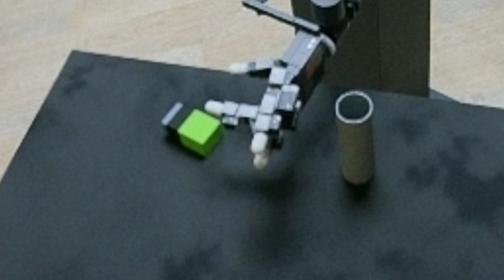

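>>> move --arm3 '{"target": [-0.658, -1.104, 0.905, -0.6774, -0.2366, 0.6518, -0.2459], "speed": 0.12, "joints": {"hand_speed": -0.7, "hand_index_mcp": 0.34, "hand_index_abd": 0.0, "hand_index_pip": 0.12, "hand_index_dip": 0.54, "hand_thumb_mcp": 0.1, "hand_thumb_ipl": 0.24, "hand_thumb_cmc": -0.5}}' --cameras '["arm3_cam_wrist"]'

>>> zoom_image --camera "arm3_cam_wrist" --region '[430, 0, 670, 240]'

Scene clock: 1802.27 s.
Joint torques (N m): arm1=[0.21 -15.44 6.98 1.83 0.22 -0.17] | arm2=[-0.09 -6.95 12.16 1.94 -0.06 -0.28] | arm3=[-0.73 -17.49 5.01 3 0.22 -0.29]
Heat: arm1: hottest joint3_rad 30 °C; arm2: hottest joint3_rad 41 °C; arm3: hottest joint3_rad 33 °C.
move: arm3 off_target
Joint velocities: within noise
arm1.joint_positions: joint1_rad=+1.444 joint2_rad=+1.705 joint3_rad=+0.847 joint4_rad=+0.865 joint5_rad=+0.517 joint6_rad=+1.574 hand_index_mcp=+0.847 hand_index_abd=+0.009 hand_index_pip=+0.572 hand_index_dip=+0.690 hand_middle_mcp=+1.000 hand_middle_abd=+0.011 hand_middle_pip=-0.937 hand_middle_dip=-0.494 hand_ring_mcp=+1.000 hand_ring_abd=+0.010 hand_ring_pip=-0.937 hand_ring_dip=-0.496 hand_thumb_cmc=-0.496 hand_thumb_axl=+0.693 hand_thumb_mcp=+0.203 hand_thumb_ipl=+0.162 hand_current_limit=+0.400 hand_speed=-0.600
arm1.joint_status: not commanded
arm1.hand_state: goal,goal,goal,goal,goal,goal,goal,goal,goal,goal,goal,goal,blocked,goal,goal,goal
arm1.index_mcp_current_ma: -18
arm1.index_abd_current_ma: 6
arm1.index_pip_current_ma: -10
arm1.index_dip_current_ma: -13
arm1.middle_mcp_current_ma: -21
arm1.middle_abd_current_ma: 13
arm1.middle_pip_current_ma: -1
arm1.middle_dip_current_ma: 3
arm1.ring_mcp_current_ma: 17
arm1.ring_abd_current_ma: 10
arm1.ring_pip_current_ma: 20
arm1.ring_dip_current_ma: 13
arm1.thumb_cmc_current_ma: 67
arm1.thumb_axl_current_ma: 24
arm1.thumb_mcp_current_ma: -4
arm1.thumb_ipl_current_ma: -8
arm1.hand_goal_index_mcp: 0.850
arm1.hand_goal_index_abd: 0.000
arm1.hand_goal_index_pip: 0.578
arm1.hand_goal_index_dip: 0.696
arm1.hand_goal_middle_mcp: 1.000
arm1.hand_goal_middle_abd: 0.000
arm1.hand_goal_middle_pip: -0.950
arm1.hand_goal_middle_dip: -0.500
arm1.hand_goal_ring_mcp: 1.000
arm1.hand_goal_ring_abd: 0.000
arm1.hand_goal_ring_pip: -0.950
arm1.hand_goal_ring_dip: -0.500
arm1.hand_goal_thumb_cmc: -0.560
arm1.hand_goal_thumb_axl: 0.678
arm1.hand_goal_thumb_mcp: 0.210
arm1.hand_goal_thumb_ipl: 0.168
arm1.hand: x=-0.1678 y=+0.1444 z=+1.1274 quat_wxyz=(+0.402, +0.579, -0.412, +0.578)
arm1.hand_target: x=-0.1666 y=+0.1468 z=+1.1405 quat_wxyz=(+0.404, +0.574, -0.409, +0.583)
arm1.hand_status: not commanded
arm2: as last shown
arm2.index_mcp_current_ma: 10
arm2.index_abd_current_ma: 12
arm2.index_pip_current_ma: 0
arm2.index_dip_current_ma: -10
arm2.middle_mcp_current_ma: -7
arm2.middle_abd_current_ma: 19
arm2.middle_pip_current_ma: -1
arm2.middle_dip_current_ma: -14
arm2.ring_mcp_current_ma: 0
arm2.ring_abd_current_ma: 3
arm2.ring_pip_current_ma: 1
arm2.ring_dip_current_ma: 5
arm2.thumb_cmc_current_ma: 55
arm2.thumb_axl_current_ma: -7
arm2.thumb_mcp_current_ma: 382
arm2.thumb_ipl_current_ma: 204
arm3.joint_positions: joint1_rad=+1.946 joint2_rad=+2.305 joint3_rad=+0.867 joint4_rad=+1.436 joint5_rad=+0.404 joint6_rad=+1.574 hand_index_mcp=+0.340 hand_index_abd=+0.007 hand_index_pip=+0.130 hand_index_dip=+0.555 hand_middle_mcp=+0.999 hand_middle_abd=+0.013 hand_middle_pip=+0.572 hand_middle_dip=+0.687 hand_ring_mcp=+0.997 hand_ring_abd=+0.015 hand_ring_pip=+0.573 hand_ring_dip=+0.689 hand_thumb_cmc=-0.470 hand_thumb_axl=+0.699 hand_thumb_mcp=+0.093 hand_thumb_ipl=+0.246 hand_current_limit=+0.700 hand_speed=-0.700
arm3.joint_status: hand_thumb_cmc off_target (ended at -0.470, target -0.500); the others done
arm3.hand_state: goal,goal,goal,goal,goal,goal,goal,goal,goal,goal,goal,goal,blocked,blocked,goal,goal
arm3.index_mcp_current_ma: 3
arm3.index_abd_current_ma: 21
arm3.index_pip_current_ma: -3
arm3.index_dip_current_ma: -14
arm3.middle_mcp_current_ma: -10
arm3.middle_abd_current_ma: 5
arm3.middle_pip_current_ma: -2
arm3.middle_dip_current_ma: -24
arm3.ring_mcp_current_ma: -3
arm3.ring_abd_current_ma: 8
arm3.ring_pip_current_ma: -11
arm3.ring_dip_current_ma: -3
arm3.thumb_cmc_current_ma: 16
arm3.thumb_axl_current_ma: 2
arm3.thumb_mcp_current_ma: 2
arm3.thumb_ipl_current_ma: -3
arm3.hand_goal_index_mcp: 0.340
arm3.hand_goal_index_abd: 0.000
arm3.hand_goal_index_pip: 0.120
arm3.hand_goal_index_dip: 0.540
arm3.hand_goal_middle_mcp: 1.000
arm3.hand_goal_middle_abd: 0.000
arm3.hand_goal_middle_pip: 0.578
arm3.hand_goal_middle_dip: 0.696
arm3.hand_goal_ring_mcp: 1.000
arm3.hand_goal_ring_abd: 0.000
arm3.hand_goal_ring_pip: 0.578
arm3.hand_goal_ring_dip: 0.696
arm3.hand_goal_thumb_cmc: -0.500
arm3.hand_goal_thumb_axl: 0.678
arm3.hand_goal_thumb_mcp: 0.100
arm3.hand_goal_thumb_ipl: 0.240
arm3.hand: x=-0.6528 y=-1.0966 z=+0.8954 quat_wxyz=(-0.664, -0.245, +0.665, -0.240)
arm3.hand_target: x=-0.6577 y=-1.1036 z=+0.9051 quat_wxyz=(-0.677, -0.236, +0.652, -0.246)
arm3.hand_status: off_target (0.013 m and 2.4 deg from the pose sent, 0.062 m and 7.1 deg at the start)
arm3_cam_wrist: T_world_to_cam=[[-0.34114, 0.48077, -0.80776, 1.05885], [0.9356, 0.09047, -0.34128, 0.95627], [-0.091, -0.87217, -0.48067, -0.46213]] pos_world=[-0.57552, -0.99863, 0.95953]

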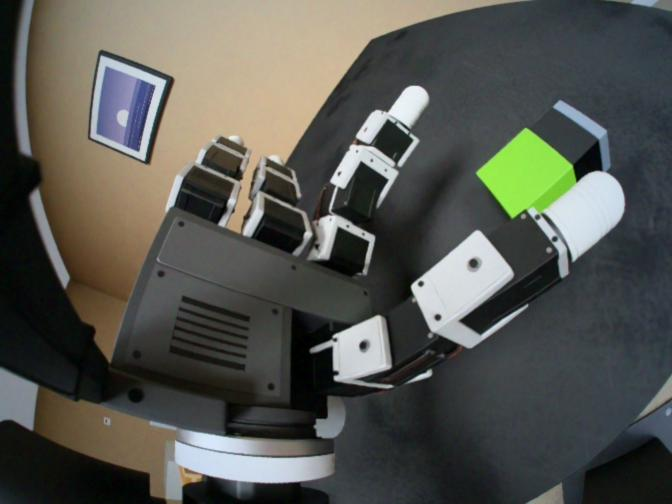

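Scaled by 2.100 from the camera's image (finer frame: 960x720).

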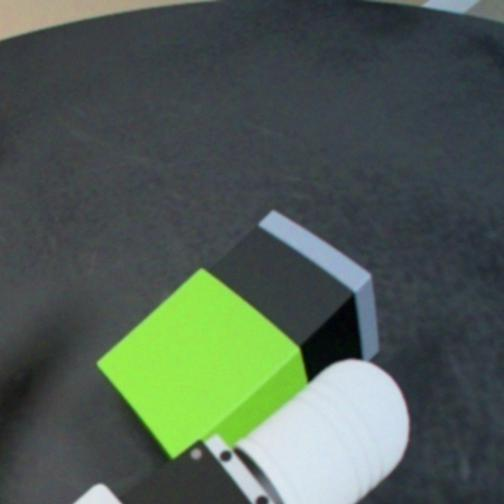

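>>> move --arm3 '{"target": [-0.6655, -1.1095, 0.838, -0.677, -0.236, 0.652, -0.246], "speed": 0.1}' --cameras '["arm3_cam_wrist"]'

>>> zoom_image --camera "arm3_cam_wrist" --region '[430, 0, 670, 240]'

Scene clock: 1819.20 s.
Joint torques (N m): arm1=[0.21 -15.44 6.99 1.84 0.21 -0.17] | arm2=[0.03 -7.06 12.22 1.94 -0.07 -0.26] | arm3=[-1.26 -18.55 4.16 3.04 -0.06 -0.29]
Heat: arm1: hottest joint3_rad 30 °C; arm2: hottest joint3_rad 41 °C; arm3: hottest joint3_rad 33 °C.
move: arm3 off_target
Joint velocities: within noise
arm1, arm2: as last shown
arm1.index_mcp_current_ma: -8
arm1.index_abd_current_ma: 16
arm1.index_pip_current_ma: 4
arm1.index_dip_current_ma: -9
arm1.middle_mcp_current_ma: -13
arm1.middle_abd_current_ma: 19
arm1.middle_dip_current_ma: -10
arm1.ring_mcp_current_ma: -1
arm1.ring_abd_current_ma: 16
arm1.ring_pip_current_ma: 9
arm1.ring_dip_current_ma: 9
arm1.thumb_cmc_current_ma: 66
arm1.thumb_axl_current_ma: 16
arm1.thumb_mcp_current_ma: 2
arm1.thumb_ipl_current_ma: -11
arm2.index_mcp_current_ma: 15
arm2.index_abd_current_ma: 13
arm2.index_pip_current_ma: -3
arm2.index_dip_current_ma: -15
arm2.middle_mcp_current_ma: -4
arm2.middle_abd_current_ma: 12
arm2.middle_pip_current_ma: -2
arm2.middle_dip_current_ma: -8
arm2.ring_mcp_current_ma: 4
arm2.ring_abd_current_ma: 12
arm2.ring_pip_current_ma: 8
arm2.ring_dip_current_ma: 15
arm2.thumb_cmc_current_ma: 53
arm2.thumb_axl_current_ma: -1
arm2.thumb_mcp_current_ma: 388
arm2.thumb_ipl_current_ma: 197
arm3.joint_positions: joint1_rad=+1.941 joint2_rad=+2.499 joint3_rad=+0.983 joint4_rad=+1.516 joint5_rad=+0.403 joint6_rad=+1.574 hand_index_mcp=+0.340 hand_index_abd=+0.007 hand_index_pip=+0.130 hand_index_dip=+0.555 hand_middle_mcp=+0.999 hand_middle_abd=+0.013 hand_middle_pip=+0.572 hand_middle_dip=+0.687 hand_ring_mcp=+0.997 hand_ring_abd=+0.015 hand_ring_pip=+0.573 hand_ring_dip=+0.689 hand_thumb_cmc=-0.470 hand_thumb_axl=+0.699 hand_thumb_mcp=+0.093 hand_thumb_ipl=+0.246 hand_current_limit=+0.700 hand_speed=-0.700
arm3.joint_status: not commanded
arm3.hand_state: goal,goal,goal,goal,goal,goal,goal,goal,goal,goal,goal,goal,blocked,blocked,goal,goal
arm3.index_mcp_current_ma: -11
arm3.index_abd_current_ma: 8
arm3.index_pip_current_ma: 5
arm3.index_dip_current_ma: -17
arm3.middle_mcp_current_ma: -6
arm3.middle_abd_current_ma: -13
arm3.middle_pip_current_ma: -17
arm3.middle_dip_current_ma: -6
arm3.ring_mcp_current_ma: -2
arm3.ring_abd_current_ma: 3
arm3.ring_pip_current_ma: -9
arm3.ring_dip_current_ma: -7
arm3.thumb_cmc_current_ma: 7
arm3.thumb_axl_current_ma: 9
arm3.thumb_mcp_current_ma: 9
arm3.thumb_ipl_current_ma: -6
arm3.hand_goal_index_mcp: 0.340
arm3.hand_goal_index_abd: 0.000
arm3.hand_goal_index_pip: 0.120
arm3.hand_goal_index_dip: 0.540
arm3.hand_goal_middle_mcp: 1.000
arm3.hand_goal_middle_abd: 0.000
arm3.hand_goal_middle_pip: 0.578
arm3.hand_goal_middle_dip: 0.696
arm3.hand_goal_ring_mcp: 1.000
arm3.hand_goal_ring_abd: 0.000
arm3.hand_goal_ring_pip: 0.578
arm3.hand_goal_ring_dip: 0.696
arm3.hand_goal_thumb_cmc: -0.500
arm3.hand_goal_thumb_axl: 0.678
arm3.hand_goal_thumb_mcp: 0.100
arm3.hand_goal_thumb_ipl: 0.240
arm3.hand: x=-0.6595 y=-1.1037 z=+0.8301 quat_wxyz=(-0.665, -0.244, +0.664, -0.240)
arm3.hand_target: x=-0.6652 y=-1.1093 z=+0.8381 quat_wxyz=(-0.677, -0.236, +0.652, -0.246)
arm3.hand_status: off_target (0.011 m and 2.3 deg from the pose sent, 0.060 m and 2.4 deg at the start)
arm3_cam_wrist: T_world_to_cam=[[-0.34089, 0.47974, -0.80848, 1.00689], [0.9354, 0.08719, -0.34267, 0.93835], [-0.09391, -0.87307, -0.47847, -0.50508]] pos_world=[-0.58192, -1.00583, 0.89393]

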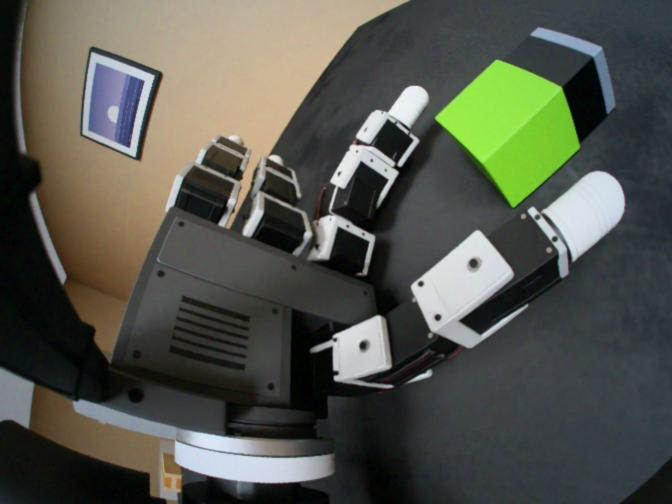

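Scaled by 2.100 from the camera's image (finer frame: 960x720).

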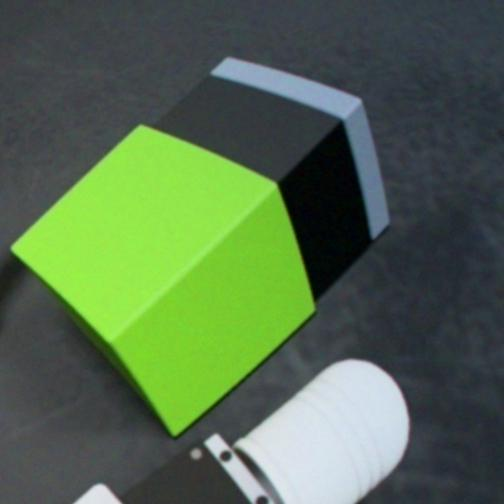

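>>> move --arm3 '{"target": [-0.6675, -1.108, 0.8195, -0.677, -0.236, 0.652, -0.246], "speed": 0.06}' --cameras '["arm3_cam_wrist"]'

>>> zoom_image --camera "arm3_cam_wrist" --region '[430, 0, 670, 240]'

Scene clock: 1823.63 s.
Joint torques (N m): arm1=[0.21 -15.44 6.99 1.83 0.22 -0.17] | arm2=[-0.09 -7.18 12.22 1.92 -0.06 -0.25] | arm3=[-1.26 -18.37 3.93 3.04 -0.07 -0.28]
Heat: arm1: hottest joint3_rad 30 °C; arm2: hottest joint3_rad 41 °C; arm3: hottest joint3_rad 33 °C.
move: arm3 off_target
Joint velocities: within noise
arm1, arm2: as last shown
arm1.index_mcp_current_ma: -17
arm1.index_abd_current_ma: 12
arm1.index_pip_current_ma: -1
arm1.index_dip_current_ma: -11
arm1.middle_mcp_current_ma: -9
arm1.middle_abd_current_ma: 8
arm1.middle_pip_current_ma: 3
arm1.middle_dip_current_ma: -1
arm1.ring_mcp_current_ma: 13
arm1.ring_abd_current_ma: 7
arm1.ring_pip_current_ma: 17
arm1.ring_dip_current_ma: 4
arm1.thumb_cmc_current_ma: 57
arm1.thumb_axl_current_ma: 18
arm1.thumb_mcp_current_ma: 1
arm1.thumb_ipl_current_ma: -20
arm2.index_abd_current_ma: 12
arm2.index_pip_current_ma: 9
arm2.index_dip_current_ma: -5
arm2.middle_mcp_current_ma: -7
arm2.middle_pip_current_ma: 12
arm2.middle_dip_current_ma: -14
arm2.ring_mcp_current_ma: -4
arm2.ring_abd_current_ma: 9
arm2.ring_pip_current_ma: 6
arm2.ring_dip_current_ma: 3
arm2.thumb_cmc_current_ma: 58
arm2.thumb_axl_current_ma: 14
arm2.thumb_mcp_current_ma: 381
arm2.thumb_ipl_current_ma: 185
arm3.joint_positions: joint1_rad=+1.938 joint2_rad=+2.547 joint3_rad=+1.013 joint4_rad=+1.538 joint5_rad=+0.398 joint6_rad=+1.574 hand_index_mcp=+0.340 hand_index_abd=+0.007 hand_index_pip=+0.130 hand_index_dip=+0.555 hand_middle_mcp=+1.000 hand_middle_abd=+0.013 hand_middle_pip=+0.572 hand_middle_dip=+0.687 hand_ring_mcp=+0.997 hand_ring_abd=+0.015 hand_ring_pip=+0.573 hand_ring_dip=+0.689 hand_thumb_cmc=-0.470 hand_thumb_axl=+0.699 hand_thumb_mcp=+0.093 hand_thumb_ipl=+0.246 hand_current_limit=+0.700 hand_speed=-0.700
arm3.joint_status: not commanded
arm3.hand_state: goal,goal,goal,goal,goal,goal,goal,goal,goal,goal,goal,goal,blocked,blocked,goal,goal
arm3.index_mcp_current_ma: -15
arm3.index_abd_current_ma: -8
arm3.index_pip_current_ma: -8
arm3.index_dip_current_ma: 2
arm3.middle_mcp_current_ma: -8
arm3.middle_abd_current_ma: 8
arm3.middle_pip_current_ma: -3
arm3.middle_dip_current_ma: 0
arm3.ring_mcp_current_ma: 4
arm3.ring_abd_current_ma: 8
arm3.ring_pip_current_ma: -1
arm3.ring_dip_current_ma: 5
arm3.thumb_cmc_current_ma: 9
arm3.thumb_axl_current_ma: 15
arm3.thumb_mcp_current_ma: 3
arm3.thumb_ipl_current_ma: -3
arm3.hand_goal_index_mcp: 0.340
arm3.hand_goal_index_abd: 0.000
arm3.hand_goal_index_pip: 0.120
arm3.hand_goal_index_dip: 0.540
arm3.hand_goal_middle_mcp: 1.000
arm3.hand_goal_middle_abd: 0.000
arm3.hand_goal_middle_pip: 0.578
arm3.hand_goal_middle_dip: 0.696
arm3.hand_goal_ring_mcp: 1.000
arm3.hand_goal_ring_abd: 0.000
arm3.hand_goal_ring_pip: 0.578
arm3.hand_goal_ring_dip: 0.696
arm3.hand_goal_thumb_cmc: -0.500
arm3.hand_goal_thumb_axl: 0.678
arm3.hand_goal_thumb_mcp: 0.100
arm3.hand_goal_thumb_ipl: 0.240
arm3.hand: x=-0.6613 y=-1.1037 z=+0.8136 quat_wxyz=(-0.666, -0.243, +0.663, -0.241)
arm3.hand_target: x=-0.6674 y=-1.1076 z=+0.8195 quat_wxyz=(-0.677, -0.236, +0.652, -0.246)
arm3.hand_status: off_target (0.010 m and 2.1 deg from the pose sent, 0.014 m and 2.3 deg at the start)
arm3_cam_wrist: T_world_to_cam=[[-0.34257, 0.47717, -0.8093, 0.98958], [0.93482, 0.0873, -0.34423, 0.93533], [-0.0936, -0.87447, -0.47597, -0.51663]] pos_world=[-0.58372, -1.00562, 0.87693]

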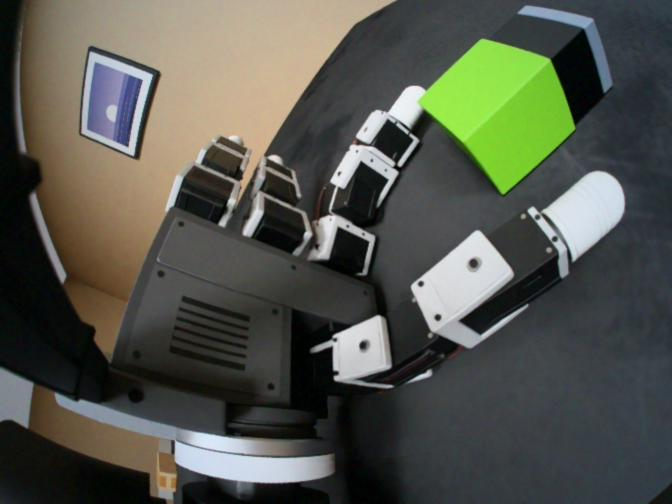

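Scaled by 2.100 from the camera's image (finer frame: 960x720).

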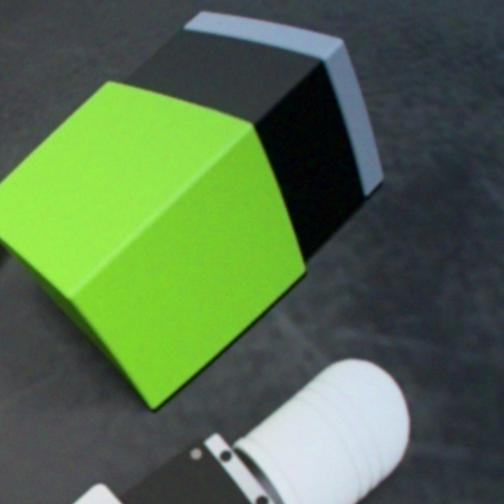

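>>> move --arm3 '{"joints": {"hand_speed": -0.85, "hand_index_mcp": 0.13, "hand_thumb_mcp": -0.13}}'

>>> move --arm3 '{"joints": {"hand_index_mcp": -0.12, "hand_thumb_mcp": -0.33, "hand_index_pip": 0.0, "hand_index_dip": 0.5, "hand_thumb_ipl": 0.19}}' --cameras '["arm3_cam_wrist"]'

>>> zoom_image --camera "arm3_cam_wrist" --region '[400, 0, 640, 240]'

Scene clock: 1833.23 s.
Joint torques (N m): arm1=[0.21 -15.44 6.99 1.84 0.21 -0.17] | arm2=[-0.15 -7.3 12.12 1.91 -0.05 -0.27] | arm3=[-1.2 -18.2 3.93 3.03 -0.07 -0.3]
Heat: arm1: hottest joint3_rad 30 °C; arm2: hottest joint3_rad 41 °C; arm3: hottest joint3_rad 33 °C.
move: arm3 done
Joint velocities: within noise
arm1, arm2: as last shown
arm1.index_mcp_current_ma: -11
arm1.index_abd_current_ma: 11
arm1.index_pip_current_ma: 11
arm1.index_dip_current_ma: -18
arm1.middle_mcp_current_ma: -7
arm1.middle_abd_current_ma: 14
arm1.middle_pip_current_ma: -3
arm1.middle_dip_current_ma: -6
arm1.ring_mcp_current_ma: -3
arm1.ring_abd_current_ma: 13
arm1.ring_pip_current_ma: 18
arm1.ring_dip_current_ma: 8
arm1.thumb_cmc_current_ma: 54
arm1.thumb_axl_current_ma: 24
arm1.thumb_mcp_current_ma: -3
arm1.thumb_ipl_current_ma: -7
arm2.index_mcp_current_ma: 8
arm2.index_abd_current_ma: 18
arm2.index_pip_current_ma: 2
arm2.index_dip_current_ma: -6
arm2.middle_mcp_current_ma: -2
arm2.middle_abd_current_ma: 6
arm2.middle_pip_current_ma: 8
arm2.middle_dip_current_ma: -4
arm2.ring_mcp_current_ma: -2
arm2.ring_abd_current_ma: 5
arm2.ring_pip_current_ma: 16
arm2.ring_dip_current_ma: 14
arm2.thumb_cmc_current_ma: 52
arm2.thumb_axl_current_ma: 6
arm2.thumb_mcp_current_ma: 388
arm2.thumb_ipl_current_ma: 191
arm3.joint_positions: joint1_rad=+1.938 joint2_rad=+2.547 joint3_rad=+1.013 joint4_rad=+1.538 joint5_rad=+0.398 joint6_rad=+1.574 hand_index_mcp=+0.141 hand_index_abd=+0.007 hand_index_pip=+0.130 hand_index_dip=+0.555 hand_middle_mcp=+1.000 hand_middle_abd=+0.013 hand_middle_pip=+0.572 hand_middle_dip=+0.687 hand_ring_mcp=+0.997 hand_ring_abd=+0.015 hand_ring_pip=+0.573 hand_ring_dip=+0.689 hand_thumb_cmc=-0.470 hand_thumb_axl=+0.699 hand_thumb_mcp=-0.120 hand_thumb_ipl=+0.248 hand_current_limit=+0.700 hand_speed=-0.850
arm3.joint_status: all done
arm3.hand_state: goal,goal,goal,goal,goal,goal,goal,goal,goal,goal,goal,goal,blocked,blocked,goal,goal
arm3.index_mcp_current_ma: -16
arm3.index_abd_current_ma: 14
arm3.index_pip_current_ma: 2
arm3.index_dip_current_ma: -8
arm3.middle_mcp_current_ma: 0
arm3.middle_abd_current_ma: 2
arm3.middle_pip_current_ma: 2
arm3.middle_dip_current_ma: 0
arm3.ring_mcp_current_ma: 18
arm3.ring_abd_current_ma: 5
arm3.ring_pip_current_ma: -7
arm3.ring_dip_current_ma: -8
arm3.thumb_cmc_current_ma: 11
arm3.thumb_axl_current_ma: 5
arm3.thumb_mcp_current_ma: 11
arm3.thumb_ipl_current_ma: -10
arm3.hand_goal_index_mcp: 0.130
arm3.hand_goal_index_abd: 0.000
arm3.hand_goal_index_pip: 0.120
arm3.hand_goal_index_dip: 0.540
arm3.hand_goal_middle_mcp: 1.000
arm3.hand_goal_middle_abd: 0.000
arm3.hand_goal_middle_pip: 0.578
arm3.hand_goal_middle_dip: 0.696
arm3.hand_goal_ring_mcp: 1.000
arm3.hand_goal_ring_abd: 0.000
arm3.hand_goal_ring_pip: 0.578
arm3.hand_goal_ring_dip: 0.696
arm3.hand_goal_thumb_cmc: -0.500
arm3.hand_goal_thumb_axl: 0.678
arm3.hand_goal_thumb_mcp: -0.130
arm3.hand_goal_thumb_ipl: 0.240
arm3.hand: x=-0.6613 y=-1.1037 z=+0.8136 quat_wxyz=(-0.666, -0.243, +0.663, -0.241)
arm3.hand_target: x=-0.6674 y=-1.1076 z=+0.8195 quat_wxyz=(-0.677, -0.236, +0.652, -0.246)
arm3.hand_status: not commanded
pictures: none

Scene clock: 1834.13 s.
Joint torques (N m): arm1=[0.21 -15.44 6.99 1.83 0.21 -0.17] | arm2=[-0.09 -7.36 12.22 2 -0.04 -0.25] | arm3=[-1.2 -18.32 3.97 3.03 -0.07 -0.29]
Heat: arm1: hottest joint3_rad 30 °C; arm2: hottest joint3_rad 41 °C; arm3: hottest joint3_rad 33 °C.
move: arm3 off_target
Joint velocities: within noise
arm1, arm2: as last shown
arm1.index_mcp_current_ma: -21
arm1.index_abd_current_ma: 8
arm1.index_pip_current_ma: 4
arm1.index_dip_current_ma: 0
arm1.middle_mcp_current_ma: -6
arm1.middle_abd_current_ma: 15
arm1.middle_pip_current_ma: 1
arm1.middle_dip_current_ma: -16
arm1.ring_mcp_current_ma: 9
arm1.ring_abd_current_ma: 11
arm1.ring_pip_current_ma: 7
arm1.ring_dip_current_ma: 7
arm1.thumb_cmc_current_ma: 58
arm1.thumb_axl_current_ma: 9
arm1.thumb_mcp_current_ma: 9
arm1.thumb_ipl_current_ma: 1
arm2.index_mcp_current_ma: 11
arm2.index_abd_current_ma: 9
arm2.index_pip_current_ma: 8
arm2.index_dip_current_ma: -12
arm2.middle_mcp_current_ma: -11
arm2.middle_abd_current_ma: 1
arm2.middle_pip_current_ma: 6
arm2.middle_dip_current_ma: -7
arm2.ring_mcp_current_ma: 8
arm2.ring_abd_current_ma: 19
arm2.ring_pip_current_ma: -4
arm2.ring_dip_current_ma: 3
arm2.thumb_cmc_current_ma: 55
arm2.thumb_axl_current_ma: -8
arm2.thumb_mcp_current_ma: 383
arm2.thumb_ipl_current_ma: 174
arm3.joint_positions: joint1_rad=+1.938 joint2_rad=+2.547 joint3_rad=+1.013 joint4_rad=+1.538 joint5_rad=+0.398 joint6_rad=+1.574 hand_index_mcp=+0.125 hand_index_abd=+0.007 hand_index_pip=+0.107 hand_index_dip=+0.536 hand_middle_mcp=+1.000 hand_middle_abd=+0.013 hand_middle_pip=+0.572 hand_middle_dip=+0.687 hand_ring_mcp=+0.997 hand_ring_abd=+0.015 hand_ring_pip=+0.573 hand_ring_dip=+0.689 hand_thumb_cmc=-0.470 hand_thumb_axl=+0.699 hand_thumb_mcp=-0.143 hand_thumb_ipl=+0.229 hand_current_limit=+0.700 hand_speed=-0.850
arm3.joint_status: hand_index_mcp off_target (ended at +0.125, target -0.120); hand_index_pip off_target (ended at +0.107, target +0.000); hand_index_dip off_target (ended at +0.536, target +0.500); hand_thumb_mcp off_target (ended at -0.143, target -0.330); hand_thumb_ipl off_target (ended at +0.229, target +0.190)
arm3.hand_state: blocked,goal,blocked,blocked,goal,goal,goal,goal,goal,goal,goal,goal,blocked,blocked,blocked,blocked
arm3.index_mcp_current_ma: 67
arm3.index_abd_current_ma: -1
arm3.index_pip_current_ma: 29
arm3.index_dip_current_ma: -5
arm3.middle_mcp_current_ma: 7
arm3.middle_abd_current_ma: -5
arm3.middle_pip_current_ma: -7
arm3.middle_dip_current_ma: -6
arm3.ring_mcp_current_ma: 5
arm3.ring_abd_current_ma: -6
arm3.ring_pip_current_ma: -4
arm3.ring_dip_current_ma: -15
arm3.thumb_cmc_current_ma: 6
arm3.thumb_axl_current_ma: 6
arm3.thumb_mcp_current_ma: 89
arm3.thumb_ipl_current_ma: -1
arm3.hand_goal_index_mcp: -0.120
arm3.hand_goal_index_abd: 0.000
arm3.hand_goal_index_pip: 0.000
arm3.hand_goal_index_dip: 0.500
arm3.hand_goal_middle_mcp: 1.000
arm3.hand_goal_middle_abd: 0.000
arm3.hand_goal_middle_pip: 0.578
arm3.hand_goal_middle_dip: 0.696
arm3.hand_goal_ring_mcp: 1.000
arm3.hand_goal_ring_abd: 0.000
arm3.hand_goal_ring_pip: 0.578
arm3.hand_goal_ring_dip: 0.696
arm3.hand_goal_thumb_cmc: -0.500
arm3.hand_goal_thumb_axl: 0.678
arm3.hand_goal_thumb_mcp: -0.330
arm3.hand_goal_thumb_ipl: 0.190
arm3.hand: x=-0.6613 y=-1.1037 z=+0.8136 quat_wxyz=(-0.666, -0.243, +0.663, -0.241)
arm3.hand_target: x=-0.6674 y=-1.1077 z=+0.8195 quat_wxyz=(-0.677, -0.236, +0.652, -0.246)
arm3.hand_status: not commanded
arm3_cam_wrist: T_world_to_cam=[[-0.34257, 0.47717, -0.8093, 0.98958], [0.93482, 0.0873, -0.34423, 0.93533], [-0.0936, -0.87447, -0.47597, -0.51663]] pos_world=[-0.58372, -1.00562, 0.87693]

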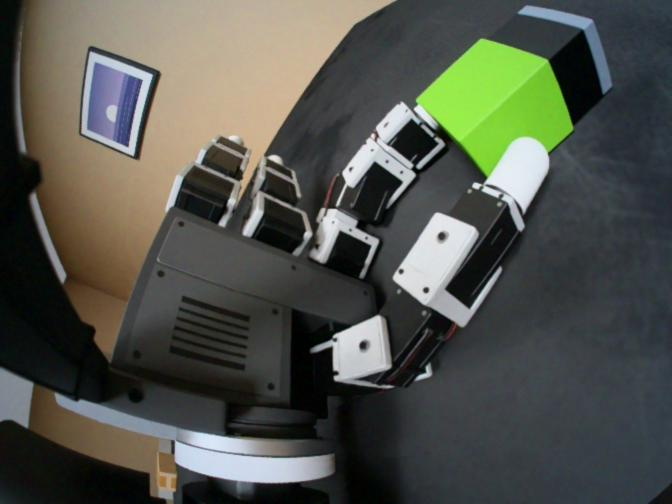

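Scaled by 2.100 from the camera's image (finer frame: 960x720).

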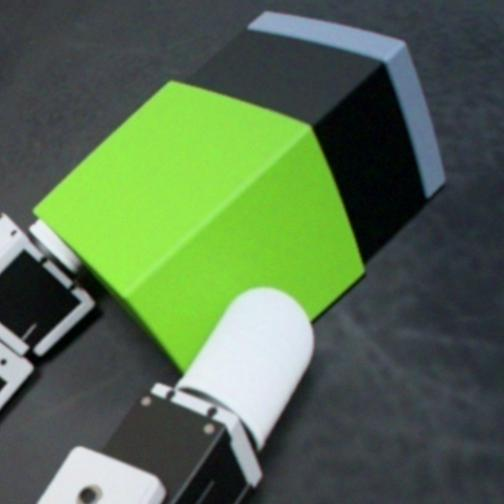

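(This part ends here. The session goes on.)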